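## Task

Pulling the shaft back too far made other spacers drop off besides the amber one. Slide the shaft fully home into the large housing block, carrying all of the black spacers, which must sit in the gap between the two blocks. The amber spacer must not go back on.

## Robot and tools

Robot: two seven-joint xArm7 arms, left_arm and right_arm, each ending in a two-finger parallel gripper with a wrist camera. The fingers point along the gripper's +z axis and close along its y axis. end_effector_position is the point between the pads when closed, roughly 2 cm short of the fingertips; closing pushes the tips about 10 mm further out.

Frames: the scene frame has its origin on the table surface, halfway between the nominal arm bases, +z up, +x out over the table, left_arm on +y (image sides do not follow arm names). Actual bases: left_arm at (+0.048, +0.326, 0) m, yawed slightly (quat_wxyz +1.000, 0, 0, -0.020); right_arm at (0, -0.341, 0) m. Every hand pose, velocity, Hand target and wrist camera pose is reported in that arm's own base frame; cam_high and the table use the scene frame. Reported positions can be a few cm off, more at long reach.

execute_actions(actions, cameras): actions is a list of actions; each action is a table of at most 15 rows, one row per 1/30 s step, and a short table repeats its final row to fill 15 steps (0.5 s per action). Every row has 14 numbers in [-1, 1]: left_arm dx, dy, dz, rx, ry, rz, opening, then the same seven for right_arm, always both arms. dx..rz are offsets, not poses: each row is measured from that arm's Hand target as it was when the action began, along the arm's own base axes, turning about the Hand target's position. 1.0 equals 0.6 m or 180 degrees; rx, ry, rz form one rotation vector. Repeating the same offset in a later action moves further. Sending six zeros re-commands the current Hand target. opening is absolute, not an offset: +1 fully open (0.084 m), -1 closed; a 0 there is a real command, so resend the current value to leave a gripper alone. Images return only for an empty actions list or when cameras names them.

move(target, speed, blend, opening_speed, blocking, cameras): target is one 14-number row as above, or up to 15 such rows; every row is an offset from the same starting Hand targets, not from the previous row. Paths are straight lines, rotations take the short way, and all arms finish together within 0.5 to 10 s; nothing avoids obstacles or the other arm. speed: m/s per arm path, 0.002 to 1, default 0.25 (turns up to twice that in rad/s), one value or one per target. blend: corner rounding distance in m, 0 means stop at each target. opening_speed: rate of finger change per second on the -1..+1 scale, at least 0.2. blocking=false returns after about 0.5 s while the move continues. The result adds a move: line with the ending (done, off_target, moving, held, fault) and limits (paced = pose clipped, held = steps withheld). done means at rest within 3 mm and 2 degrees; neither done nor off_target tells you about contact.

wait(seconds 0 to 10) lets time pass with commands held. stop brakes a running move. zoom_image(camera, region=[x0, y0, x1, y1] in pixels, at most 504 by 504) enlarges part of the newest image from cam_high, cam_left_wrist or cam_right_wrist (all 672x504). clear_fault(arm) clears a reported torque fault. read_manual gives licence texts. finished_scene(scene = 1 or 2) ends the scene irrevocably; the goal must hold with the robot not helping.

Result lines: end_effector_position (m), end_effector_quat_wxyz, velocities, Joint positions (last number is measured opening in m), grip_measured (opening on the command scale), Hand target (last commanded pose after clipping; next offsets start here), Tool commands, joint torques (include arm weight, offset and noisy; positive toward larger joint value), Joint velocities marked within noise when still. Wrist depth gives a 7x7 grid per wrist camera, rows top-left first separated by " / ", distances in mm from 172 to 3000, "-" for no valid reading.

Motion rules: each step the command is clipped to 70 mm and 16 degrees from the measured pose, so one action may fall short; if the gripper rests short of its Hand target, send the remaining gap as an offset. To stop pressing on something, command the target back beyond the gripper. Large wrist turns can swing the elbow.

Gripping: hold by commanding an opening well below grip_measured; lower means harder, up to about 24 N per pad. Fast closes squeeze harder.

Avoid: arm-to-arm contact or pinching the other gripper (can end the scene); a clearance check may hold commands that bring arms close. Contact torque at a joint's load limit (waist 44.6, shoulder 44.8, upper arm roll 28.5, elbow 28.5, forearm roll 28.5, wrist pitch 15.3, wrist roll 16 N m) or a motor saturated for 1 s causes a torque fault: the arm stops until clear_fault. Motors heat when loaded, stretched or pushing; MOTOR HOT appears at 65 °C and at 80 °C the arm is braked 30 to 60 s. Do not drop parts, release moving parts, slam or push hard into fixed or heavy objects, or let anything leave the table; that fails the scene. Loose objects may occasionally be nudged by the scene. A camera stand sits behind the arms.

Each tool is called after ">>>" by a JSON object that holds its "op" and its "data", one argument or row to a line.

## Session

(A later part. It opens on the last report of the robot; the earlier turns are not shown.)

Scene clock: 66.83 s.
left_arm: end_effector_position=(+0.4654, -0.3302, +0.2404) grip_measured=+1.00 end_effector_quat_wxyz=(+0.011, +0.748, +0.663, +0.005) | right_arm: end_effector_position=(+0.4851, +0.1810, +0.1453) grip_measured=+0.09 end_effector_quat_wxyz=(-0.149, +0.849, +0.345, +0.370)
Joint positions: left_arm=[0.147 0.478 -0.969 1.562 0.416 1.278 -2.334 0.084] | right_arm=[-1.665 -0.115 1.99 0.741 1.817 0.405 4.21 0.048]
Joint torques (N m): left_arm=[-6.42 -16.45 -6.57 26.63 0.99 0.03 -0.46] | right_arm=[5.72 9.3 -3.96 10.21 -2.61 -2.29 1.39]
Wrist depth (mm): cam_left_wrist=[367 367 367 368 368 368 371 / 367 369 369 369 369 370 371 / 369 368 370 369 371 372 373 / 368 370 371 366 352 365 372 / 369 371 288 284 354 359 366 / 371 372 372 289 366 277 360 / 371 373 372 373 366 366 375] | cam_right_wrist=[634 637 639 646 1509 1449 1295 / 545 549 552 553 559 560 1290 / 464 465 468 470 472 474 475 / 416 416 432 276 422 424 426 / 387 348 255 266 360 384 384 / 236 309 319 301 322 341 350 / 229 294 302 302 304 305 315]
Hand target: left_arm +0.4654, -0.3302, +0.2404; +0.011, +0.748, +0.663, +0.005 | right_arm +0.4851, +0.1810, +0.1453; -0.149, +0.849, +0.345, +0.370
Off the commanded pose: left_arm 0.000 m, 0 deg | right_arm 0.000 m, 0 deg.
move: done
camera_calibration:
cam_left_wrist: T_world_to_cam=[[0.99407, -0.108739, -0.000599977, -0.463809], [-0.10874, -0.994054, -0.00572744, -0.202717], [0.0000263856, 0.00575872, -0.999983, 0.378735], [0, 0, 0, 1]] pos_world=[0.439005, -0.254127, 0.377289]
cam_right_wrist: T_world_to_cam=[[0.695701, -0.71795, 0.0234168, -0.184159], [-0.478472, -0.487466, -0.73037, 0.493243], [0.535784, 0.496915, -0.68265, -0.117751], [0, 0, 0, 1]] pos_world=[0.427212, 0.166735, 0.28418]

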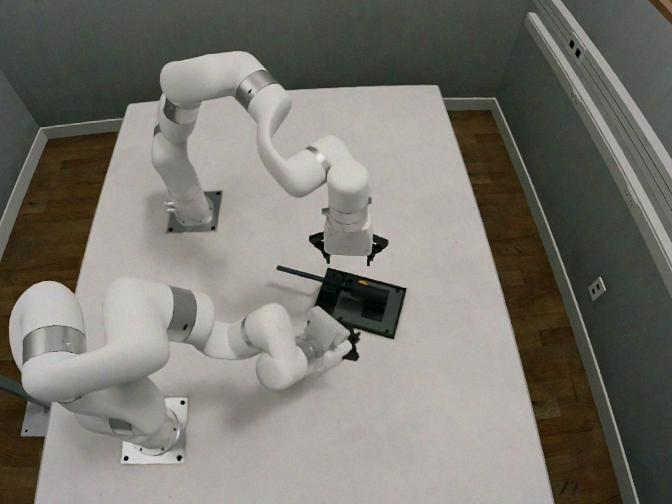

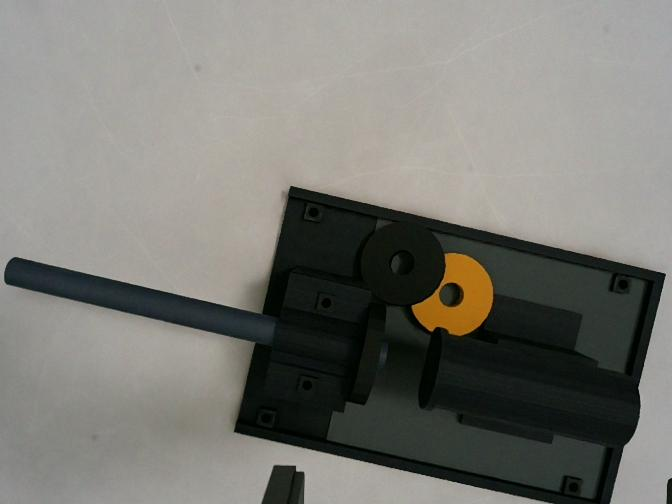

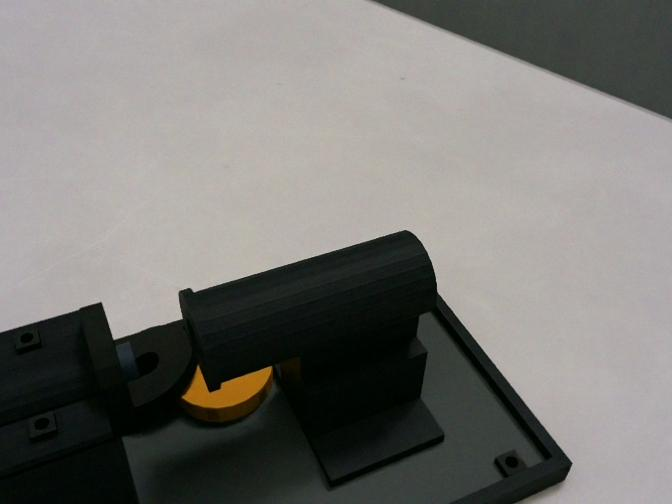

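>>> {"op": "move", "data": {
  "target": [
    [0,0.25,0,0,0,0,1,0,0,0,0,0,0,-0.3],
    [0.051,0.317,-0.206,0.089,0.431,0.835,0,0,0,0,0,0,0,-0.3]
  ],
  "cameras": ["cam_left_wrist"]
}}

>>> {"op": "move", "data": {
  "target": [0,0,0,0,0,0,0,0.083,0.2,0.13,-0.0987,0.479,-0.292,-0.3],
  "cameras": ["cam_left_wrist","cam_high"]
}}

Scene clock: 75.93 s.
left_arm: end_effector_position=(+0.4960, -0.1400, +0.1168) grip_measured=-0.01 end_effector_quat_wxyz=(-0.375, -0.515, +0.722, -0.268) | right_arm: end_effector_position=(+0.4851, +0.1810, +0.1453) grip_measured=+0.09 end_effector_quat_wxyz=(-0.149, +0.849, +0.345, +0.370)
Joint positions: left_arm=[0.491 0.626 -0.499 1.363 -0.628 1.264 -4.021 0.044] | right_arm=[-1.665 -0.115 1.99 0.741 1.816 0.405 4.21 0.048]
Joint torques (N m): left_arm=[5.03 -28.92 -4.48 17.47 -2.58 -1.69 -0.54] | right_arm=[5.7 9.64 -3.97 10.05 -2.47 -2.15 1.59]
Wrist depth (mm): cam_left_wrist=[869 796 387 739 870 869 695 / 600 640 640 643 640 641 642 / 506 506 506 505 481 505 505 / 418 289 289 388 277 401 402 / 371 326 319 359 298 357 370 / 311 311 301 292 304 314 311 / 284 283 283 281 280 279 284] | cam_right_wrist=[367 636 641 644 1513 1455 1312 / 523 548 550 552 558 564 1292 / 464 464 468 469 470 474 477 / 415 416 434 275 422 425 425 / 388 347 255 266 361 383 386 / 236 310 318 300 322 341 351 / 229 294 302 303 304 306 314]
Hand target: left_arm +0.4960, -0.1400, +0.1168; -0.375, -0.515, +0.722, -0.268 | right_arm +0.4851, +0.1810, +0.1453; -0.149, +0.849, +0.345, +0.370
Off the commanded pose: left_arm 0.000 m, 0 deg | right_arm 0.000 m, 0 deg.
move: done
camera_calibration:
cam_left_wrist: T_world_to_cam=[[-0.953702, 0.300723, -0.00439351, 0.550228], [0.173022, 0.536649, -0.825876, 0.159185], [-0.246002, -0.788399, -0.563835, 0.2139], [0, 0, 0, 1]] pos_world=[0.549831, -0.0822539, 0.254489]
Images, in order (width x height): cam_left_wrist 672x504.

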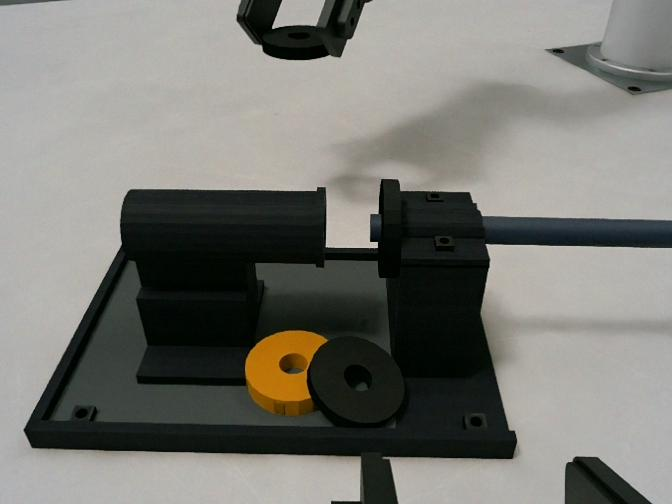

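Scene clock: 80.13 s.
left_arm: end_effector_position=(+0.4960, -0.1400, +0.1168) grip_measured=-0.01 end_effector_quat_wxyz=(-0.375, -0.515, +0.722, -0.268) | right_arm: end_effector_position=(+0.5343, +0.3003, +0.2229) grip_measured=+0.09 end_effector_quat_wxyz=(-0.157, +0.976, -0.007, -0.152)
Joint positions: left_arm=[0.491 0.626 -0.499 1.363 -0.628 1.264 -4.021 0.044] | right_arm=[-2.184 -1.194 1.533 2.09 1.572 2.116 6.281 0.048]
Joint torques (N m): left_arm=[3.55 -28.69 -9.44 19.29 -2.21 -0.39 -0.14] | right_arm=[2.23 26.09 -12.6 0.67 3.76 -0.21 1.54]
Wrist depth (mm): cam_left_wrist=[866 869 868 864 870 872 696 / 601 641 642 640 638 638 639 / 505 505 508 507 482 506 507 / 418 290 289 389 277 401 402 / 371 325 319 359 298 357 370 / 310 311 301 292 304 314 312 / 284 283 284 281 281 279 284] | cam_right_wrist=[372 354 341 326 305 296 288 / 386 369 352 336 314 296 293 / 401 380 365 348 328 228 298 / 408 394 377 343 324 237 309 / 431 407 389 354 258 249 321 / 446 425 404 373 284 341 333 / 468 442 422 293 271 353 346]
Hand target: left_arm +0.4960, -0.1400, +0.1168; -0.375, -0.515, +0.722, -0.268 | right_arm +0.5349, +0.3010, +0.2233; -0.102, +0.960, -0.097, -0.241
Off the commanded pose: left_arm 0.000 m, 0 deg | right_arm 0.001 m, 29 deg; orientation clipped.
joint sent to its limit (right arm) — joint 7 (wrist roll), upper limit. The joint targets are off in orientation, not in position.
move: off_target (right_arm); limits=paced
camera_calibration:
cam_left_wrist: T_world_to_cam=[[-0.953702, 0.300723, -0.00439351, 0.550228], [0.173022, 0.536649, -0.825876, 0.159185], [-0.246002, -0.788399, -0.563835, 0.2139], [0, 0, 0, 1]] pos_world=[0.549831, -0.0822539, 0.254489]
Images, in order (width x height): cam_high 672x504, cam_left_wrist 672x504.

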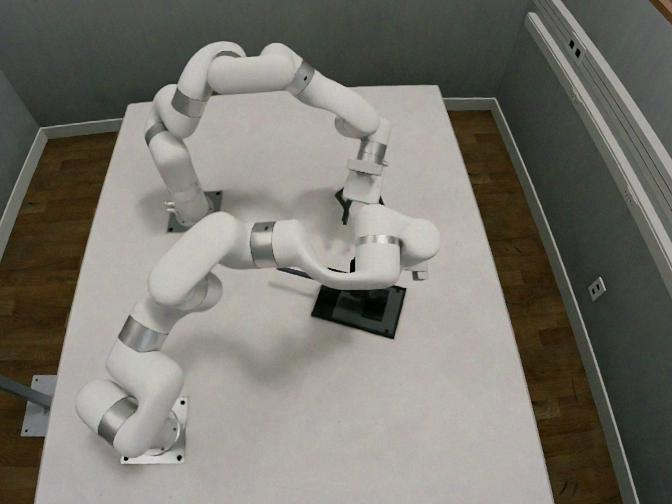

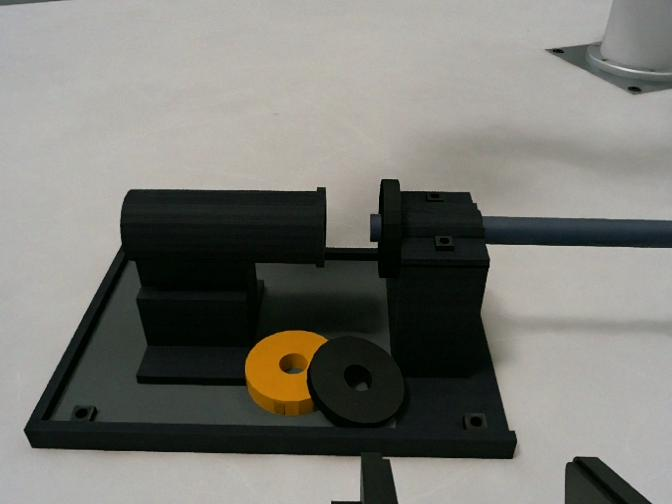

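>>> {"op": "move", "data": {
  "target": [0,0,0,0,0,0,0,-0.03,-0.08,0.05,0.180,-0.189,0.553,-0.3],
  "speed": 0.6
}}

>>> {"op": "move", "data": {
  "target": [0,0,0,0,0,0,0,0,0,0,0.180,-0.189,0.553,-0.3],
  "speed": 0.6
}}

>>> {"op": "move", "data": {
  "target": [0,0,0,0,0,0,0,0,0,0,0.180,-0.189,0.553,-0.3],
  "speed": 0.6
}}

Scene clock: 82.67 s.
left_arm: end_effector_position=(+0.4960, -0.1400, +0.1168) grip_measured=-0.01 end_effector_quat_wxyz=(-0.375, -0.515, +0.722, -0.268) | right_arm: end_effector_position=(+0.5169, +0.2530, +0.2534) grip_measured=+0.09 end_effector_quat_wxyz=(-0.136, +0.659, +0.740, +0.006)
Joint positions: left_arm=[0.491 0.626 -0.499 1.363 -0.628 1.264 -4.021 0.044] | right_arm=[-2.025 -1.17 1.383 1.889 1.396 2.09 4.436 0.048]
Joint torques (N m): left_arm=[2.58 -28.18 -12.15 20.73 -2.31 0.05 0.13] | right_arm=[5.76 14.14 -17.94 0.35 3.13 -3.21 -1.29]
Wrist depth (mm): cam_left_wrist=[867 870 867 872 868 868 695 / 599 640 638 639 640 641 641 / 506 506 506 505 482 508 507 / 418 289 289 388 277 401 403 / 371 325 318 359 298 357 370 / 311 310 301 291 303 314 311 / 284 284 283 281 279 279 284] | cam_right_wrist=[481 468 457 446 437 426 418 / 468 456 443 435 422 416 405 / 456 436 431 421 407 405 395 / 444 433 422 321 325 378 386 / 433 422 413 317 312 302 367 / 422 412 402 387 378 290 282 / 411 402 393 385 369 359 348]
Hand target: left_arm +0.4960, -0.1400, +0.1168; -0.375, -0.515, +0.722, -0.268 | right_arm +0.5169, +0.2530, +0.2533; -0.136, +0.659, +0.740, +0.005
Off the commanded pose: left_arm 0.000 m, 0 deg | right_arm 0.000 m, 0 deg.
move: done

Scene clock: 84.93 s.
left_arm: end_effector_position=(+0.4960, -0.1400, +0.1168) grip_measured=-0.01 end_effector_quat_wxyz=(-0.375, -0.515, +0.722, -0.268) | right_arm: end_effector_position=(+0.5169, +0.2530, +0.2533) grip_measured=+0.09 end_effector_quat_wxyz=(-0.054, -0.205, +0.945, +0.248)
Joint positions: left_arm=[0.491 0.626 -0.499 1.363 -0.628 1.264 -4.021 0.044] | right_arm=[-2.026 -1.053 1.512 1.724 1.466 2.039 2.485 0.048]
Joint torques (N m): left_arm=[2.32 -28.43 -13.62 22.17 -1.76 0.66 0.42] | right_arm=[-5.81 21.86 -14.44 9.46 3.11 1.02 -1.42]
Wrist depth (mm): cam_left_wrist=[869 876 864 869 870 870 694 / 600 638 639 641 637 640 639 / 506 507 504 507 482 507 507 / 418 289 288 389 277 401 402 / 371 325 318 359 298 357 370 / 311 310 301 292 304 314 311 / 284 283 284 282 280 278 284] | cam_right_wrist=[327 352 381 407 446 493 535 / 326 351 380 407 446 493 537 / 326 351 381 406 446 479 536 / 324 351 372 406 434 491 535 / 325 350 371 364 347 492 535 / 326 342 371 325 339 489 535 / 319 336 363 373 444 491 532]
Hand target: left_arm +0.4960, -0.1400, +0.1168; -0.375, -0.515, +0.722, -0.268 | right_arm +0.5169, +0.2530, +0.2533; -0.054, -0.205, +0.945, +0.248
Off the commanded pose: left_arm 0.000 m, 0 deg | right_arm 0.000 m, 0 deg.
move: done

Scene clock: 87.20 s.
left_arm: end_effector_position=(+0.4960, -0.1400, +0.1168) grip_measured=-0.01 end_effector_quat_wxyz=(-0.375, -0.515, +0.722, -0.268) | right_arm: end_effector_position=(+0.5169, +0.2530, +0.2533) grip_measured=+0.09 end_effector_quat_wxyz=(-0.075, +0.894, -0.344, -0.278)
Joint positions: left_arm=[0.491 0.626 -0.499 1.363 -0.628 1.264 -4.021 0.044] | right_arm=[-2.377 -1.072 1.742 2.238 1.414 2.25 0.741 0.048]
Joint torques (N m): left_arm=[2.36 -27.4 -13.51 22.41 -0.9 1.13 0.46] | right_arm=[-5.66 16.62 -9.41 8.8 -1.32 1.47 -1.42]
Wrist depth (mm): cam_left_wrist=[870 869 872 869 875 863 692 / 601 638 639 638 639 643 638 / 506 506 506 505 481 508 505 / 418 290 289 389 277 402 403 / 370 326 319 358 298 357 372 / 311 311 301 292 304 313 311 / 283 284 284 281 281 278 284] | cam_right_wrist=[302 303 302 312 321 324 327 / 318 242 313 330 343 347 350 / 348 249 343 351 365 368 373 / 370 355 278 367 381 391 396 / 394 397 306 344 413 417 424 / 429 433 322 331 449 457 463 / 461 467 475 471 484 496 501]
Hand target: left_arm +0.4960, -0.1400, +0.1168; -0.375, -0.515, +0.722, -0.268 | right_arm +0.5169, +0.2530, +0.2533; -0.075, +0.894, -0.344, -0.278
Off the commanded pose: left_arm 0.000 m, 0 deg | right_arm 0.000 m, 0 deg.
move: done

>>> {"op": "move", "data": {
  "target": [0,0,0,0,0,0,0,0.0135,0.122,-0.17,0.026,0.008,0.112,-0.3],
  "speed": 0.15,
  "cameras": ["cam_left_wrist","cam_high"]
}}

Scene clock: 89.20 s.
left_arm: end_effector_position=(+0.4960, -0.1400, +0.1168) grip_measured=-0.01 end_effector_quat_wxyz=(-0.375, -0.515, +0.722, -0.268) | right_arm: end_effector_position=(+0.5241, +0.3259, +0.1512) grip_measured=+0.09 end_effector_quat_wxyz=(-0.076, +0.936, -0.179, -0.292)
Joint positions: left_arm=[0.491 0.626 -0.499 1.363 -0.628 1.264 -4.021 0.044] | right_arm=[-2.572 -1.311 1.916 2.707 1.553 2.152 0.677 0.048]
Joint torques (N m): left_arm=[3.31 -26.98 -13.54 22.4 -0.59 1.42 0.61] | right_arm=[5.39 20.08 -3.86 8.5 -0.97 -2.56 -1.46]
Wrist depth (mm): cam_left_wrist=[- 173 204 798 872 868 696 / 601 598 220 235 644 637 641 / 506 507 291 291 482 508 507 / 418 290 288 388 277 402 401 / 371 325 318 358 299 357 371 / 311 311 302 292 304 314 311 / 283 284 284 281 280 278 284] | cam_right_wrist=[221 220 211 206 - - 207 / 237 237 223 - - - 223 / 252 252 236 228 - 242 235 / 269 267 251 238 - 254 251 / 288 287 273 260 - 270 273 / 317 315 307 297 175 286 300 / 345 343 340 - 202 325 332]
Hand target: left_arm +0.4960, -0.1400, +0.1168; -0.375, -0.515, +0.722, -0.268 | right_arm +0.5250, +0.3262, +0.1513; -0.057, +0.933, -0.171, -0.312
Off the commanded pose: left_arm 0.000 m, 0 deg | right_arm 0.001 m, 3 deg.
elbow stopped short (right arm): the move would have taken joint 4 (elbow) straighter than the controller allows.
move: off_target (right_arm)
camera_calibration:
cam_left_wrist: T_world_to_cam=[[-0.953702, 0.300723, -0.00439351, 0.550228], [0.173022, 0.536649, -0.825876, 0.159185], [-0.246002, -0.788399, -0.563835, 0.2139], [0, 0, 0, 1]] pos_world=[0.549831, -0.0822539, 0.254489]
Images, in order (width x height): cam_high 672x504, cam_left_wrist 672x504.

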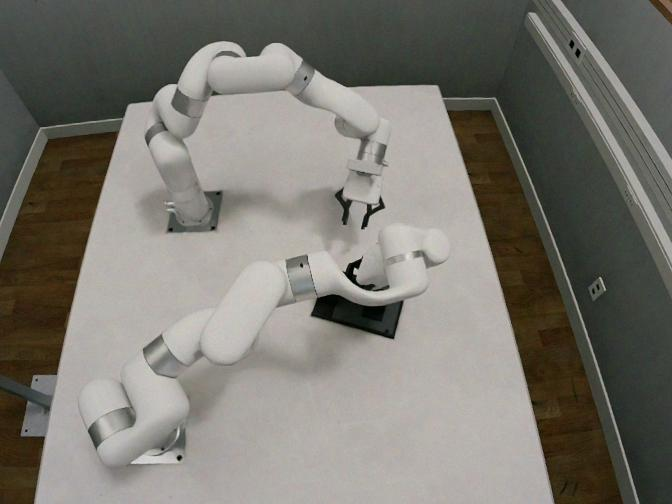

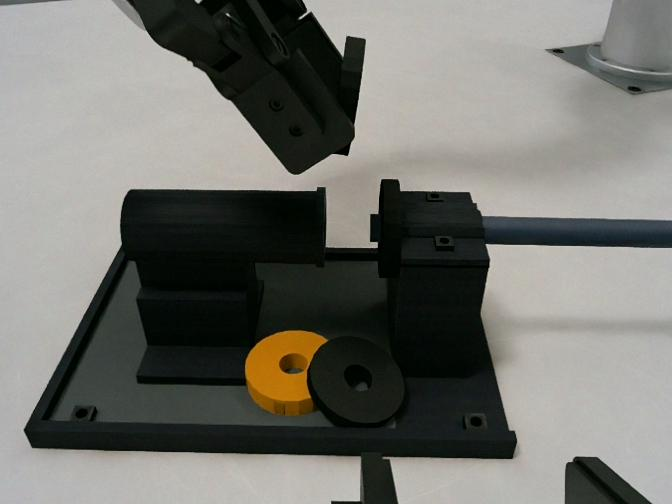

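>>> {"op": "execute_actions", "data": {
  "actions": [],
  "cameras": ["cam_right_wrist"]
}}

>>> {"op": "zoom_image", "data": {
  "camera": "cam_right_wrist",
  "region": [200, 200, 672, 504]
}}

Scene clock: 90.00 s.
left_arm: end_effector_position=(+0.4960, -0.1400, +0.1168) grip_measured=-0.01 end_effector_quat_wxyz=(-0.375, -0.515, +0.722, -0.268) | right_arm: end_effector_position=(+0.5241, +0.3259, +0.1512) grip_measured=+0.09 end_effector_quat_wxyz=(-0.075, +0.937, -0.179, -0.292)
Joint positions: left_arm=[0.491 0.626 -0.499 1.363 -0.628 1.264 -4.021 0.044] | right_arm=[-2.572 -1.311 1.916 2.707 1.552 2.152 0.677 0.048]
Joint velocities: within noise
Joint torques (N m): left_arm=[3.35 -26.75 -13.52 22.38 -0.63 1.36 0.8] | right_arm=[5.89 20.36 -3.46 8.27 -0.85 -2.56 -1.46]
Wrist depth (mm): cam_left_wrist=[- 174 205 802 871 871 695 / 601 - 220 234 640 640 640 / 505 508 291 291 481 506 506 / 419 289 289 389 277 402 401 / 371 325 318 359 298 357 371 / 311 311 301 292 304 315 312 / 284 284 283 281 280 278 284] | cam_right_wrist=[220 220 210 206 - - 207 / 237 236 222 - - - 223 / 252 251 236 228 - 242 234 / 269 268 250 237 - 253 252 / 288 286 273 260 - 270 273 / 318 315 307 296 177 287 300 / 343 342 341 - 202 325 334]
Hand target: left_arm +0.4960, -0.1400, +0.1168; -0.375, -0.515, +0.722, -0.268 | right_arm +0.5250, +0.3262, +0.1513; -0.057, +0.933, -0.171, -0.312
Tool commands: left_gripper/opening=+0.0 right_gripper/opening=-0.3
Off the commanded pose: left_arm 0.000 m, 0 deg | right_arm 0.001 m, 3 deg.
camera_calibration:
cam_right_wrist: T_world_to_cam=[[-0.360986, -0.931989, -0.0329426, 0.524716], [-0.769745, 0.27783, 0.57472, 0.292802], [-0.52648, 0.232823, -0.817687, 0.45659], [0, 0, 0, 1]] pos_world=[0.655183, 0.301376, 0.222354]
Images, in order (width x height): cam_right_wrist 672x504.

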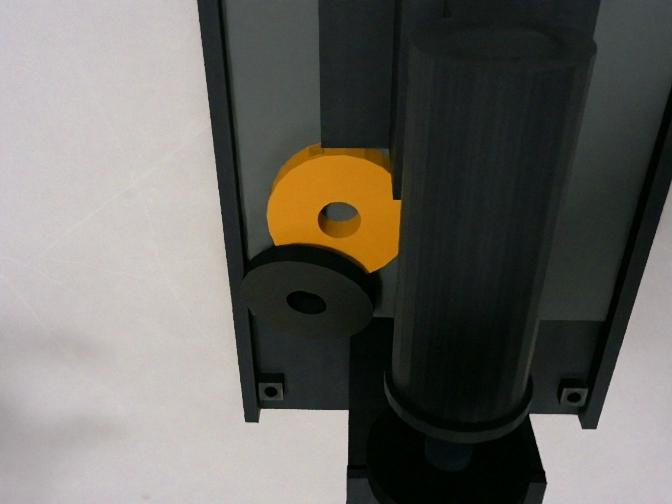

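Scaled by 1.068 from the camera's 672x504 image, which has a finer 960x720 frame.

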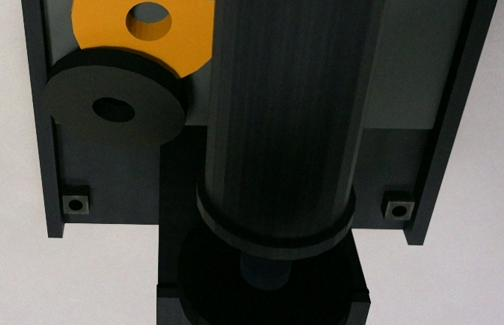

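>>> {"op": "move", "data": {
  "target": [0,0,0,0,0,0,0,0.0058,-0.0058,-0.083,0,0,0,-0.3],
  "speed": 0.06,
  "cameras": ["cam_left_wrist","cam_right_wrist"]
}}

>>> {"op": "zoom_image", "data": {
  "camera": "cam_left_wrist",
  "region": [230, 100, 480, 300]
}}

Scene clock: 91.97 s.
left_arm: end_effector_position=(+0.4960, -0.1400, +0.1168) grip_measured=-0.01 end_effector_quat_wxyz=(-0.375, -0.515, +0.722, -0.268) | right_arm: end_effector_position=(+0.5276, +0.3225, +0.1015) grip_measured=+0.09 end_effector_quat_wxyz=(-0.069, +0.936, -0.177, -0.298)
Joint positions: left_arm=[0.491 0.626 -0.499 1.363 -0.628 1.264 -4.021 0.044] | right_arm=[-2.576 -1.387 1.922 2.707 1.551 2.104 0.639 0.048]
Joint torques (N m): left_arm=[3.37 -26.18 -13.34 22.65 -0.89 1.56 0.8] | right_arm=[-7.3 20.7 -3.83 6.36 -1.45 -2.94 -1.33]
Wrist depth (mm): cam_left_wrist=[202 200 248 869 868 869 692 / - 210 241 600 642 640 641 / 481 284 238 292 480 509 507 / 418 290 288 389 277 401 402 / 371 325 318 359 298 357 371 / 311 311 301 292 304 314 312 / 284 284 283 282 280 278 284] | cam_right_wrist=[- - - - - - - / 182 181 176 - - - - / 193 189 179 - - - 181 / 206 206 - - - - 193 / 221 220 202 - - - 207 / 239 243 216 - - - 223 / 265 265 242 - - - 245]
Hand target: left_arm +0.4960, -0.1400, +0.1168; -0.375, -0.515, +0.722, -0.268 | right_arm +0.5284, +0.3228, +0.1015; -0.057, +0.933, -0.171, -0.312
Off the commanded pose: left_arm 0.000 m, 0 deg | right_arm 0.001 m, 2 deg.
elbow stopped short (right arm): the move would have taken joint 4 (elbow) straighter than the controller allows.
move: done
camera_calibration:
cam_left_wrist: T_world_to_cam=[[-0.953702, 0.300723, -0.00439351, 0.550228], [0.173022, 0.536649, -0.825876, 0.159185], [-0.246002, -0.788399, -0.563835, 0.2139], [0, 0, 0, 1]] pos_world=[0.549831, -0.0822539, 0.254489]
cam_right_wrist: T_world_to_cam=[[-0.35215, -0.935731, -0.0199166, 0.516402], [-0.764296, 0.27522, 0.583185, 0.322127], [-0.540223, 0.220591, -0.812095, 0.429211], [0, 0, 0, 1]] pos_world=[0.659922, 0.299878, 0.170985]
Images, in order (width x height): cam_left_wrist 672x504, cam_right_wrist 672x504.

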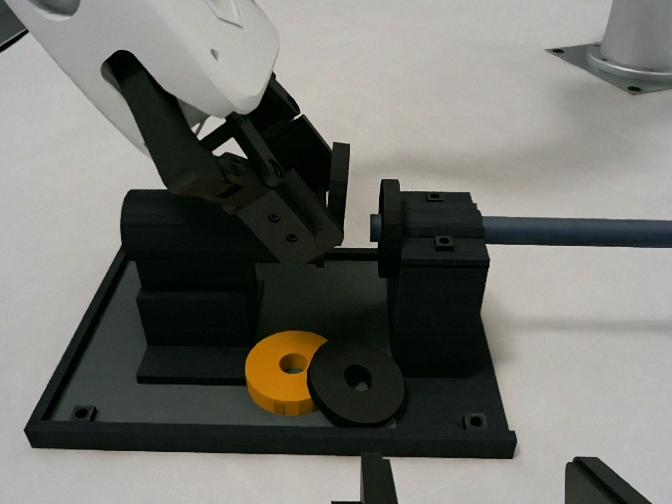

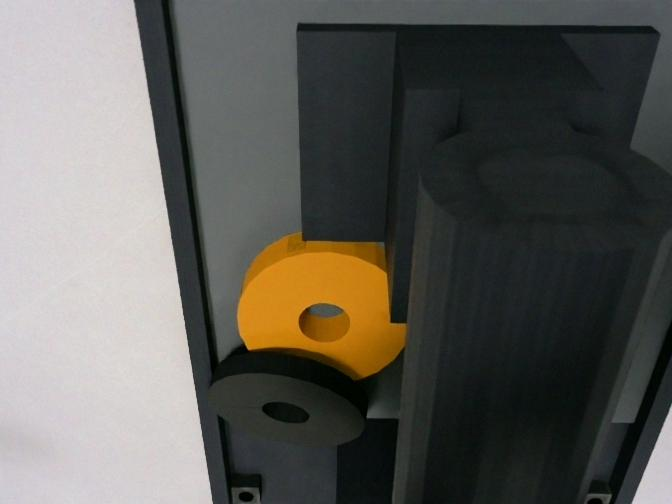

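Scaled by 2.016 from the camera's 672x504 image, which has a finer 960x720 frame.

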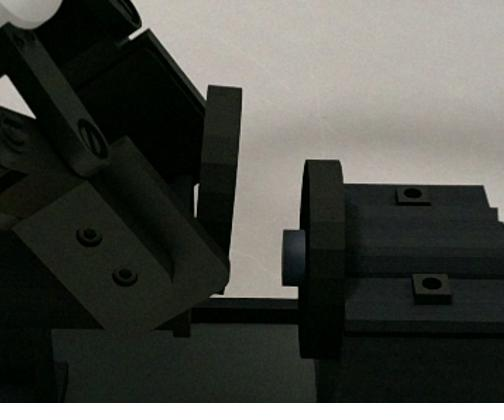

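>>> {"op": "move", "data": {
  "target": [0,0,0,0,0,0,0,0,0,-0.0317,0,0,0,-0.3],
  "speed": 0.04,
  "cameras": ["cam_left_wrist","cam_right_wrist"]
}}

>>> {"op": "zoom_image", "data": {
  "camera": "cam_left_wrist",
  "region": [280, 140, 440, 300]
}}

Scene clock: 93.00 s.
left_arm: end_effector_position=(+0.4960, -0.1400, +0.1168) grip_measured=-0.01 end_effector_quat_wxyz=(-0.375, -0.515, +0.722, -0.268) | right_arm: end_effector_position=(+0.5277, +0.3225, +0.0825) grip_measured=+0.09 end_effector_quat_wxyz=(-0.067, +0.935, -0.176, -0.300)
Joint positions: left_arm=[0.491 0.626 -0.499 1.363 -0.628 1.264 -4.021 0.044] | right_arm=[-2.575 -1.416 1.927 2.707 1.551 2.083 0.628 0.048]
Joint torques (N m): left_arm=[3.69 -26.16 -13.25 22.23 -0.96 1.46 0.89] | right_arm=[5.48 20.35 -3.83 4.56 -0.82 -2.84 -1.4]
Wrist depth (mm): cam_left_wrist=[205 206 733 874 872 876 693 / 214 214 242 600 640 642 641 / 480 217 247 311 483 505 507 / 418 291 266 275 277 403 402 / 370 325 318 346 299 358 370 / 311 311 302 292 304 314 312 / 284 284 283 281 280 279 284] | cam_right_wrist=[- - - - - - - / - - - - - - - / 174 - - - - - - / 182 182 - - - - - / 195 - - - - - - / 216 216 - - - - 201 / 235 235 - - - - 215]
Hand target: left_arm +0.4960, -0.1400, +0.1168; -0.375, -0.515, +0.722, -0.268 | right_arm +0.5284, +0.3228, +0.0825; -0.057, +0.933, -0.171, -0.312
Off the commanded pose: left_arm 0.000 m, 0 deg | right_arm 0.001 m, 2 deg.
elbow stopped short (right arm): the move would have taken joint 4 (elbow) straighter than the controller allows.
move: done
camera_calibration:
cam_left_wrist: T_world_to_cam=[[-0.953702, 0.300723, -0.00439351, 0.550228], [0.173022, 0.536649, -0.825876, 0.159185], [-0.246002, -0.788399, -0.563835, 0.2139], [0, 0, 0, 1]] pos_world=[0.549831, -0.0822539, 0.254489]
cam_right_wrist: T_world_to_cam=[[-0.349354, -0.936856, -0.0159022, 0.514637], [-0.762212, 0.274276, 0.58635, 0.332207], [-0.544964, 0.216964, -0.809902, 0.417335], [0, 0, 0, 1]] pos_world=[0.660435, 0.300478, 0.151395]
Images, in order (width x height): cam_left_wrist 672x504, cam_right_wrist 672x504.

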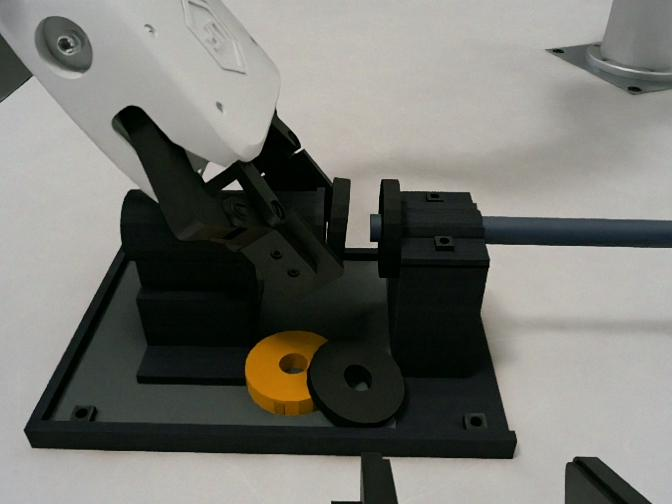

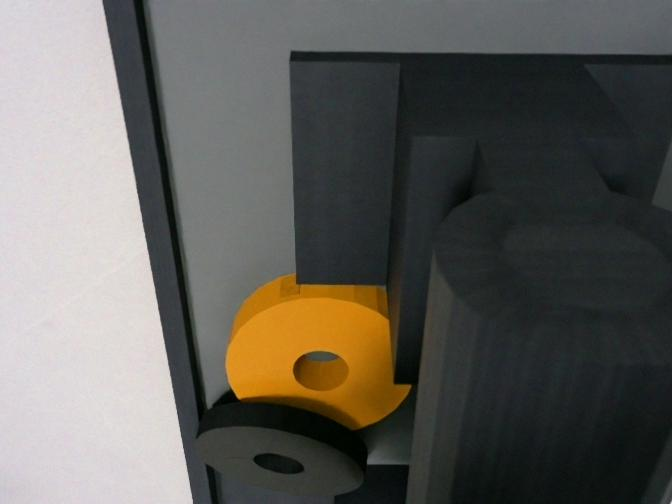

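Scaled by 3.150 from the camera's 672x504 image, which has a finer 960x720 frame.

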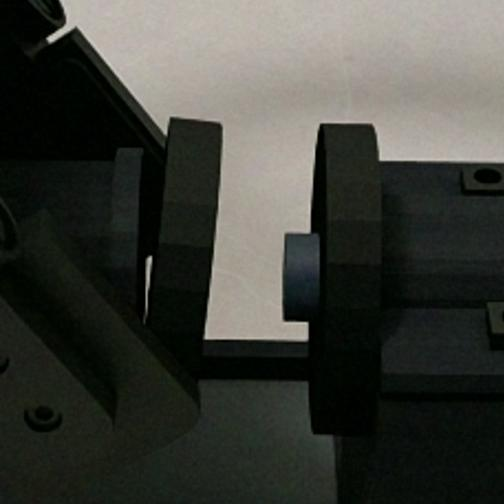

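>>> {"op": "move", "data": {
  "target": [
    [-0.12,0.05,0.3,0.03,0.015,0.15,-1,0,0,0,0,0,0,-0.3],
    [-0.257,-0.1,0.25,0.100,0.049,0.495,-1,0,0,0,0,0,0,-0.3],
    [-0.257,-0.266,0.119,0.100,0.049,0.495,-1,0,0,0,0,0,0,-0.3]
  ],
  "blend": 0.03,
  "cameras": ["cam_left_wrist","cam_high"]
}}

Scene clock: 97.70 s.
left_arm: end_effector_position=(+0.3418, -0.2995, +0.1882) grip_measured=-1.00 end_effector_quat_wxyz=(+0.052, +0.936, -0.157, +0.312) | right_arm: end_effector_position=(+0.5277, +0.3225, +0.0825) grip_measured=+0.09 end_effector_quat_wxyz=(-0.067, +0.935, -0.176, -0.300)
Joint positions: left_arm=[0.55 -1.221 -1.341 0.574 -1.454 0.797 -5.841 0] | right_arm=[-2.576 -1.413 1.942 2.707 1.536 2.079 0.628 0.048]
Joint torques (N m): left_arm=[5.58 13.3 16.57 13.99 -1.73 -4.23 1.02] | right_arm=[-6.36 30.52 -3.42 2.6 -0.91 -2.52 1.05]
Wrist depth (mm): cam_left_wrist=[558 558 251 249 248 553 569 / 510 494 262 257 257 489 505 / 459 446 289 283 281 441 452 / 417 416 414 297 385 411 411 / 388 387 377 282 361 385 385 / 357 357 343 260 335 348 354 / 330 330 319 - 308 322 328] | cam_right_wrist=[- - - - - - - / - - - - - - - / 174 - - - - - - / 182 182 - - - - - / 195 - - - - - - / 216 215 - - - - - / 234 234 - - - - 215]
Hand target: left_arm +0.3418, -0.2996, +0.1882; +0.052, +0.936, -0.157, +0.312 | right_arm +0.5284, +0.3228, +0.0825; -0.057, +0.933, -0.171, -0.312
Off the commanded pose: left_arm 0.000 m, 0 deg | right_arm 0.001 m, 2 deg.
elbow stopped short (right arm): the move would have taken joint 4 (elbow) straighter than the controller allows.
move: done
camera_calibration:
cam_left_wrist: T_world_to_cam=[[-0.304492, -0.952447, -0.0113672, -0.144516], [-0.752379, 0.247815, -0.610338, 0.51975], [0.584132, -0.177291, -0.792059, 0.0327333], [0, 0, 0, 1]] pos_world=[0.327924, -0.260643, 0.341507]
Images, in order (width x height): cam_high 672x504, cam_left_wrist 672x504.

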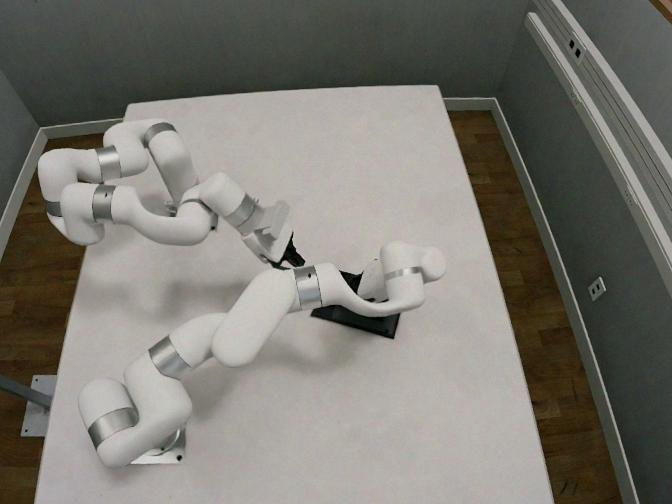

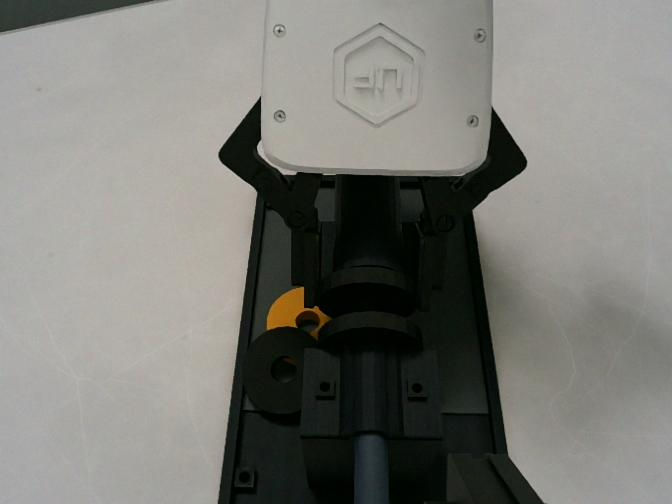

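>>> {"op": "zoom_image", "data": {
  "camera": "cam_left_wrist",
  "region": [280, 230, 460, 380]
}}

Scaled by 2.800 from the camera's 672x504 image, which has a finer 960x720 frame.

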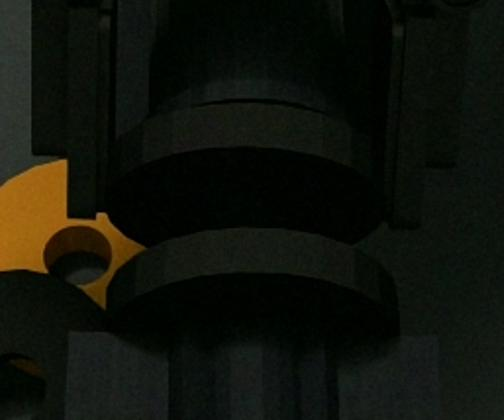

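>>> {"op": "move", "data": {
  "target": [0,0,0,0,0,0,-1,0.0024,-0.0029,-0.0022,0,0,0,-0.3],
  "speed": 0.02,
  "cameras": ["cam_left_wrist"]
}}

>>> {"op": "zoom_image", "data": {
  "camera": "cam_left_wrist",
  "region": [280, 230, 460, 380]
}}

Scene clock: 99.17 s.
left_arm: end_effector_position=(+0.3418, -0.2996, +0.1882) grip_measured=-1.00 end_effector_quat_wxyz=(+0.052, +0.936, -0.157, +0.312) | right_arm: end_effector_position=(+0.5291, +0.3208, +0.0811) grip_measured=+0.09 end_effector_quat_wxyz=(-0.067, +0.935, -0.176, -0.299) end_effector_velocity=(+0.000, +0.000, -0.001) end_effector_angular_velocity=(-0.001, -0.001, -0.001)
Joint positions: left_arm=[0.55 -1.221 -1.341 0.574 -1.454 0.797 -5.841 0] | right_arm=[-2.58 -1.414 1.946 2.707 1.532 2.076 0.625 0.048]
Joint velocities: left_arm=[within noise] | right_arm=[-0.001 0 0.005 0 -0.006 -0.003 0 0]
Joint torques (N m): left_arm=[5.77 12.55 16.79 13.58 -1.72 -4.24 1.16] | right_arm=[-9.28 21.38 -5.26 2.45 -2.42 -3.91 -1.34]
Wrist depth (mm): cam_left_wrist=[560 556 253 250 249 548 568 / 512 510 264 259 259 491 501 / 458 447 290 302 283 443 453 / 416 415 414 297 386 411 410 / 388 388 378 287 361 384 383 / 358 357 343 260 335 347 353 / 330 330 318 - 308 323 328] | cam_right_wrist=[- - - - - - - / - - - - - - - / 173 - - - - - - / 181 - - - - - - / 194 - - - - - - / 214 - - - - - 199 / 233 232 - - - - 213]
Hand target: left_arm +0.3418, -0.2996, +0.1882; +0.052, +0.936, -0.157, +0.312 | right_arm +0.5299, +0.3210, +0.0812; -0.057, +0.933, -0.171, -0.312
Off the commanded pose: left_arm 0.000 m, 0 deg | right_arm 0.001 m, 2 deg.
elbow stopped short (right arm): the move would have taken joint 4 (elbow) straighter than the controller allows.
move: done
camera_calibration:
cam_left_wrist: T_world_to_cam=[[-0.304565, -0.952423, -0.0114232, -0.144467], [-0.75235, 0.247906, -0.610338, 0.519763], [0.584131, -0.177293, -0.792059, 0.0327326], [0, 0, 0, 1]] pos_world=[0.327924, -0.260643, 0.341507]
Images, in order (width x height): cam_left_wrist 672x504.

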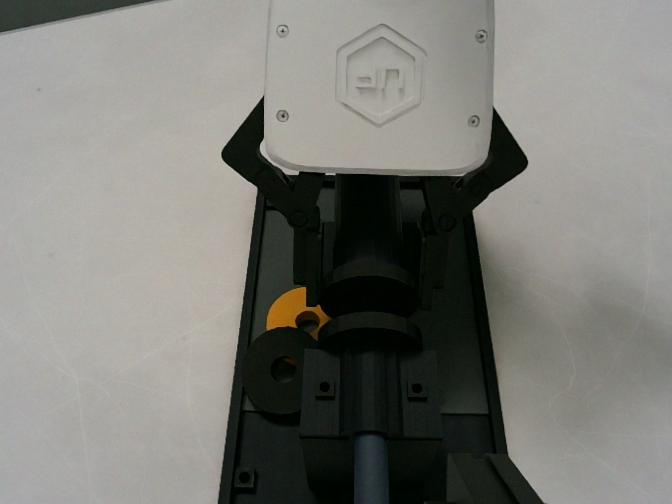

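Scaled by 2.800 from the camera's 672x504 image, which has a finer 960x720 frame.

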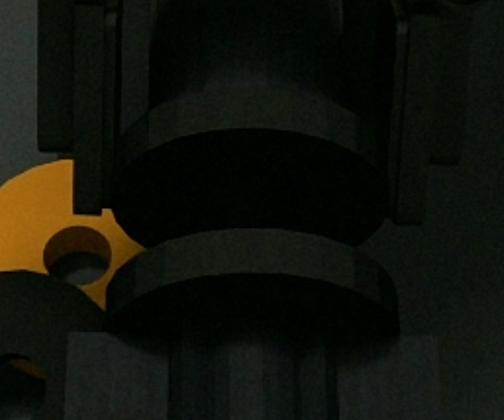

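>>> {"op": "move", "data": {
  "target": [
    [-0.129,0.0997,0.05,0.0667,0.1936,0,-1,0,0,0,0,0,0,-0.3],
    [-0.129,0.0997,-0.150,0.0667,0.1936,0,-1,0,0,0,0,0,0,-0.3]
  ],
  "blend": 0.02,
  "cameras": ["cam_left_wrist","cam_high"]
}}

>>> {"op": "zoom_image", "data": {
  "camera": "cam_high",
  "region": [220, 200, 400, 340]
}}

Scene clock: 102.10 s.
left_arm: end_effector_position=(+0.2644, -0.2397, +0.0982) grip_measured=-1.00 end_effector_quat_wxyz=(+0.000, +0.986, -0.165, +0.000) | right_arm: end_effector_position=(+0.5291, +0.3207, +0.0811) grip_measured=+0.09 end_effector_quat_wxyz=(-0.067, +0.935, -0.176, -0.299)
Joint positions: left_arm=[0.699 -0.953 -1.376 0.613 -1.047 1.178 -5.909 0] | right_arm=[-2.58 -1.414 1.947 2.707 1.531 2.075 0.625 0.048]
Joint torques (N m): left_arm=[5.44 11.9 14.17 17.69 -1.76 -3.56 1.21] | right_arm=[-9.55 30.85 -6.23 2.52 -1.75 -4.1 -1.14]
Wrist depth (mm): cam_left_wrist=[232 231 230 224 223 222 221 / 232 231 230 229 229 228 228 / 233 232 231 230 230 228 228 / 233 232 231 231 230 229 228 / 233 232 231 230 230 229 228 / 233 232 231 231 230 229 229 / 234 233 232 231 231 229 229] | cam_right_wrist=[- - - - - - - / - - - - - - - / 173 - - - - - - / 181 - - - - - - / 193 - - - - - - / 214 - - - - - 199 / 233 232 - - - - 213]
Hand target: left_arm +0.2644, -0.2397, +0.0982; +0.000, +0.986, -0.165, +0.000 | right_arm +0.5291, +0.3207, +0.0811; -0.067, +0.935, -0.176, -0.299 (not the last commanded pose)
Off the commanded pose: left_arm 0.000 m, 0 deg | right_arm 0.001 m, 2 deg.
elbow stopped short (right arm): the move would have taken joint 4 (elbow) straighter than the controller allows.
move: done
camera_calibration:
cam_left_wrist: T_world_to_cam=[[-0.315229, -0.948748, -0.0225617, -0.107242], [-0.948811, 0.315565, -0.0132505, 0.401277], [0.0196911, 0.0172299, -0.999658, 0.233487], [0, 0, 0, 1]] pos_world=[0.342333, -0.232397, 0.236304]
Images, in order (width x height): cam_high 672x504, cam_left_wrist 672x504.

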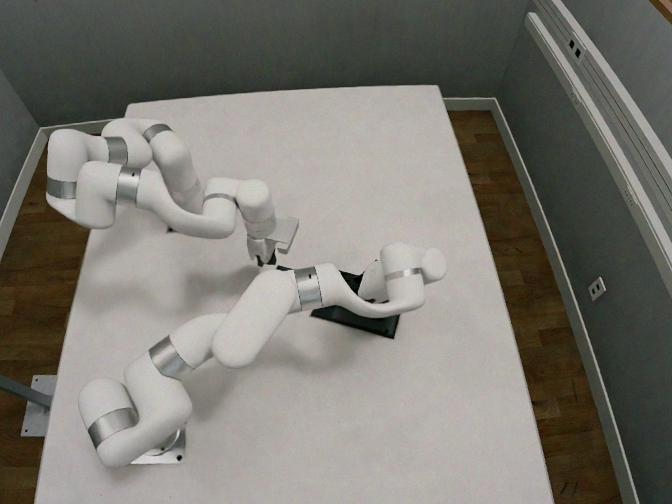

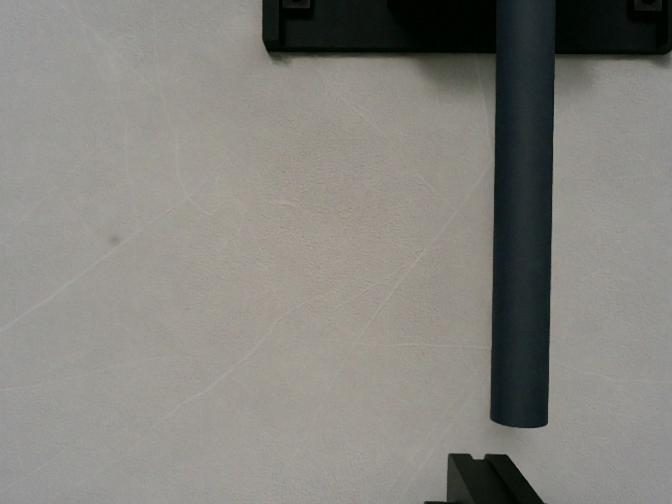

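Scaled by 2.800 from the camera's 672x504 image, which has a finer 960x720 frame.

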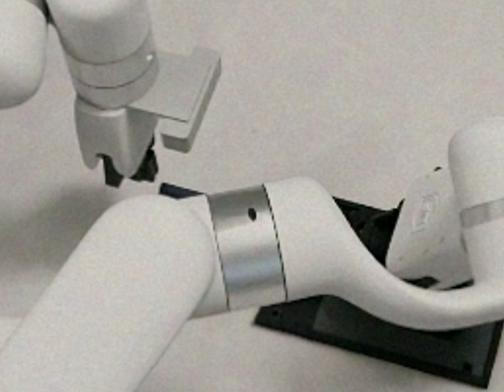

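>>> {"op": "move", "data": {
  "target": [
    [-0.0043,-0.0127,0,0,0,0,-1,0,0,0,0,0,0,-0.3],
    [0.0075,-0.0168,0,0,0,0,-1,0,0,0,0,0,0,-0.3]
  ],
  "speed": 0.03,
  "cameras": ["cam_left_wrist"]
}}

Scene clock: 105.07 s.
left_arm: end_effector_position=(+0.2689, -0.2498, +0.0982) grip_measured=-1.00 end_effector_quat_wxyz=(+0.000, +0.986, -0.165, +0.000) | right_arm: end_effector_position=(+0.5291, +0.3207, +0.0811) grip_measured=+0.09 end_effector_quat_wxyz=(-0.067, +0.935, -0.176, -0.299)
Joint positions: left_arm=[0.725 -0.948 -1.402 0.648 -1.049 1.179 -5.924 0] | right_arm=[-2.58 -1.414 1.947 2.707 1.531 2.075 0.625 0.048]
Joint torques (N m): left_arm=[5.66 11.98 14.33 17.43 1.91 -3.75 0.91] | right_arm=[-9.34 30.69 -6.53 2.03 -2.11 -4.05 -0.97]
Wrist depth (mm): cam_left_wrist=[232 231 224 223 - 221 221 / 232 231 230 230 - 228 227 / 232 231 230 230 - 228 227 / 232 232 231 230 - 229 228 / 233 232 231 230 - 229 228 / 233 232 231 231 - 229 228 / 234 232 232 231 - 229 228] | cam_right_wrist=[- - - - - - - / - - - - - - - / 173 - - - - - - / 181 - - - - - - / 193 - - - - - - / 214 - - - - - 199 / 233 232 - - - - 214]
Hand target: left_arm +0.2689, -0.2498, +0.0982; +0.000, +0.986, -0.165, +0.000 | right_arm +0.5291, +0.3207, +0.0811; -0.067, +0.935, -0.176, -0.299
Off the commanded pose: left_arm 0.000 m, 0 deg | right_arm 0.000 m, 0 deg.
move: done
camera_calibration:
cam_left_wrist: T_world_to_cam=[[-0.315321, -0.948718, -0.0225289, -0.115374], [-0.948783, 0.315655, -0.0131541, 0.408723], [0.0195909, 0.0172273, -0.99966, 0.233606], [0, 0, 0, 1]] pos_world=[0.346833, -0.242497, 0.236304]
Images, in order (width x height): cam_left_wrist 672x504.

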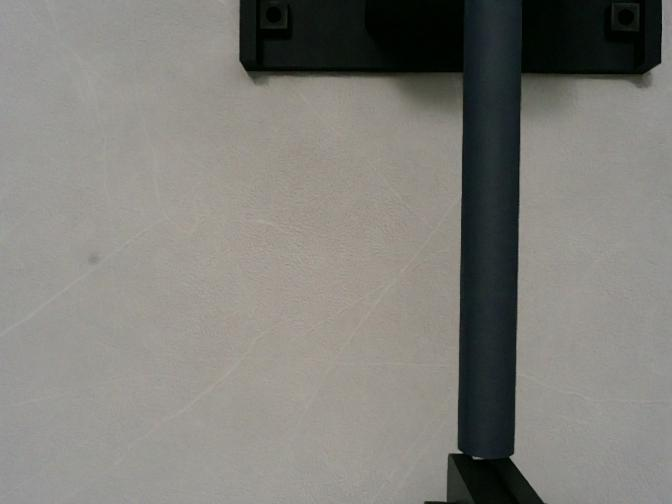

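>>> {"op": "move", "data": {
  "target": [0,0,0,0,0,0,-1,-0.0187,0.0071,0,0,0,0,-0.3],
  "speed": 0.03
}}

>>> {"op": "move", "data": {
  "target": [0,0,0,0,0,0,-1,-0.0062,0.0024,0,0,0,0,-0.3],
  "speed": 0.015,
  "cameras": ["cam_left_wrist"]
}}

Scene clock: 106.23 s.
left_arm: end_effector_position=(+0.2689, -0.2498, +0.0982) grip_measured=-1.00 end_effector_quat_wxyz=(+0.000, +0.986, -0.165, +0.000) | right_arm: end_effector_position=(+0.5179, +0.3250, +0.0811) grip_measured=+0.09 end_effector_quat_wxyz=(-0.067, +0.935, -0.176, -0.299)
Joint positions: left_arm=[0.726 -0.948 -1.402 0.648 -1.049 1.179 -5.924 0] | right_arm=[-2.426 -1.366 1.909 2.458 1.494 2.069 0.522 0.048]
Joint torques (N m): left_arm=[6.21 12.32 15.35 17.57 1.45 -3.72 1.12] | right_arm=[5.87 29.86 -11.05 2.76 -1.15 -2.3 -1.44]
Wrist depth (mm): cam_left_wrist=[232 230 223 223 - 221 221 / 232 231 230 229 - 228 227 / 232 231 231 230 - 228 227 / 233 231 231 230 - 228 228 / 233 232 231 231 - 229 228 / 233 232 232 231 - 229 228 / 233 233 232 231 - 229 229] | cam_right_wrist=[- - - - - - - / - - - - - - - / 172 - - - - - - / 181 - - - - - - / 194 - - - - - - / 214 - - - - - 199 / 233 232 - - - - 213]
Hand target: left_arm +0.2689, -0.2498, +0.0982; +0.000, +0.986, -0.165, +0.000 | right_arm +0.5179, +0.3250, +0.0811; -0.067, +0.935, -0.176, -0.299
Off the commanded pose: left_arm 0.000 m, 0 deg | right_arm 0.000 m, 0 deg.
move: done

Scene clock: 107.10 s.
left_arm: end_effector_position=(+0.2689, -0.2498, +0.0982) grip_measured=-1.00 end_effector_quat_wxyz=(+0.000, +0.986, -0.165, +0.000) | right_arm: end_effector_position=(+0.5142, +0.3265, +0.0811) grip_measured=+0.09 end_effector_quat_wxyz=(-0.067, +0.935, -0.176, -0.299)
Joint positions: left_arm=[0.726 -0.948 -1.402 0.648 -1.049 1.178 -5.924 0] | right_arm=[-2.394 -1.357 1.902 2.409 1.487 2.067 0.504 0.048]
Joint torques (N m): left_arm=[5.25 12.16 15.7 16.65 1.45 -3.4 1.07] | right_arm=[5.96 28.55 -11.43 2 -1.67 -0.24 -1.46]
Wrist depth (mm): cam_left_wrist=[232 231 223 223 - 221 221 / 232 231 231 230 - 228 227 / 232 232 231 230 - 228 227 / 232 231 231 230 - 228 228 / 233 232 231 230 - 229 228 / 233 232 232 231 - 229 228 / 234 233 232 231 - 229 229] | cam_right_wrist=[- - - - - - - / - - - - - - - / - - - - - - - / 181 - - - - - - / 194 - - - - - - / 214 - - - - - 199 / 233 232 - - - - 214]
Hand target: left_arm +0.2689, -0.2498, +0.0982; +0.000, +0.986, -0.165, +0.000 | right_arm +0.5142, +0.3264, +0.0811; -0.067, +0.935, -0.176, -0.299
Off the commanded pose: left_arm 0.000 m, 0 deg | right_arm 0.000 m, 0 deg.
move: done
camera_calibration:
cam_left_wrist: T_world_to_cam=[[-0.315229, -0.948748, -0.0225617, -0.115405], [-0.948811, 0.315565, -0.0132505, 0.408733], [0.0196911, 0.0172299, -0.999658, 0.233572], [0, 0, 0, 1]] pos_world=[0.346833, -0.242497, 0.236304]
Images, in order (width x height): cam_left_wrist 672x504.

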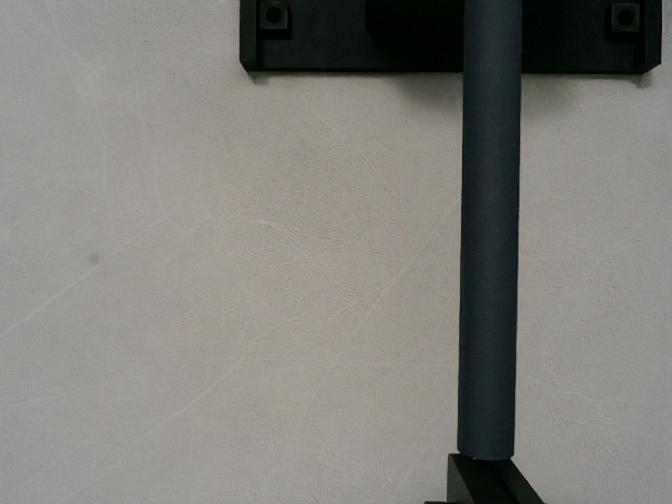

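>>> {"op": "move", "data": {
  "target": [
    [-0.03,0.01,0.15,0,0,0,-1,0,0,0,0,0,0,-0.3],
    [0.1215,-0.083,0.15,-0.0667,-0.1936,0,-1,0,0,0,0,0,0,-0.3]
  ],
  "blend": 0.02,
  "cameras": ["cam_left_wrist"]
}}

>>> {"op": "zoom_image", "data": {
  "camera": "cam_left_wrist",
  "region": [280, 230, 460, 380]
}}

Scene clock: 109.53 s.
left_arm: end_effector_position=(+0.3418, -0.2996, +0.1882) grip_measured=-1.00 end_effector_quat_wxyz=(+0.052, +0.936, -0.157, +0.312) | right_arm: end_effector_position=(+0.5142, +0.3264, +0.0811) grip_measured=+0.09 end_effector_quat_wxyz=(-0.067, +0.935, -0.176, -0.299)
Joint positions: left_arm=[0.544 -1.199 -1.343 0.574 -1.443 0.776 -5.844 0] | right_arm=[-2.394 -1.357 1.902 2.409 1.487 2.067 0.503 0.048]
Joint torques (N m): left_arm=[5.83 11.03 16.48 14.22 -1.76 -4.26 1.09] | right_arm=[5.65 28.16 -11.06 2.23 0.63 -2.4 -1.43]
Wrist depth (mm): cam_left_wrist=[559 556 241 238 238 552 569 / 510 496 249 247 246 491 502 / 458 446 278 255 254 431 451 / 415 415 415 289 303 412 411 / 388 388 371 276 361 384 384 / 357 356 343 260 336 348 354 / 331 330 319 - 307 322 327] | cam_right_wrist=[- - - - - - - / - - - - - - - / - - - - - - - / 181 - - - - - - / 194 - - - - - - / 214 - - - - - 199 / 233 232 - - - - 213]
Hand target: left_arm +0.3418, -0.2996, +0.1882; +0.052, +0.936, -0.157, +0.312 | right_arm +0.5142, +0.3264, +0.0811; -0.067, +0.935, -0.176, -0.299
Off the commanded pose: left_arm 0.000 m, 0 deg | right_arm 0.000 m, 0 deg.
move: done
camera_calibration:
cam_left_wrist: T_world_to_cam=[[-0.304589, -0.952413, -0.0115989, -0.144398], [-0.752246, 0.248008, -0.610424, 0.519785], [0.584253, -0.177203, -0.79199, 0.032693], [0, 0, 0, 1]] pos_world=[0.327923, -0.260644, 0.341507]
Images, in order (width x height): cam_left_wrist 672x504.

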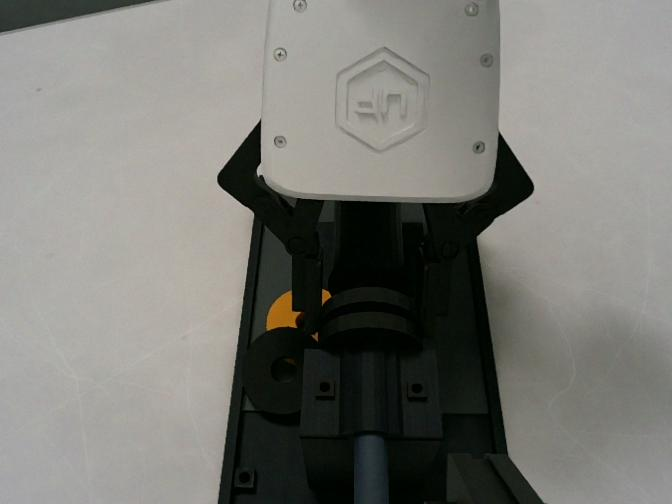

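Scaled by 2.800 from the camera's 672x504 image, which has a finer 960x720 frame.

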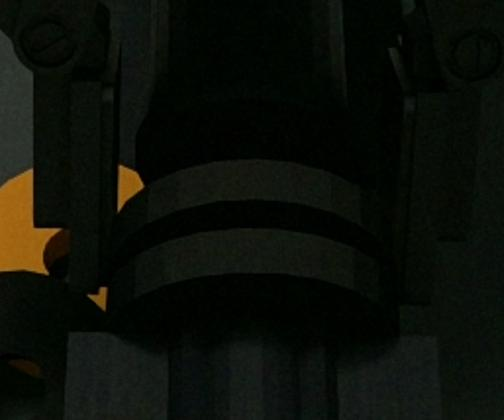

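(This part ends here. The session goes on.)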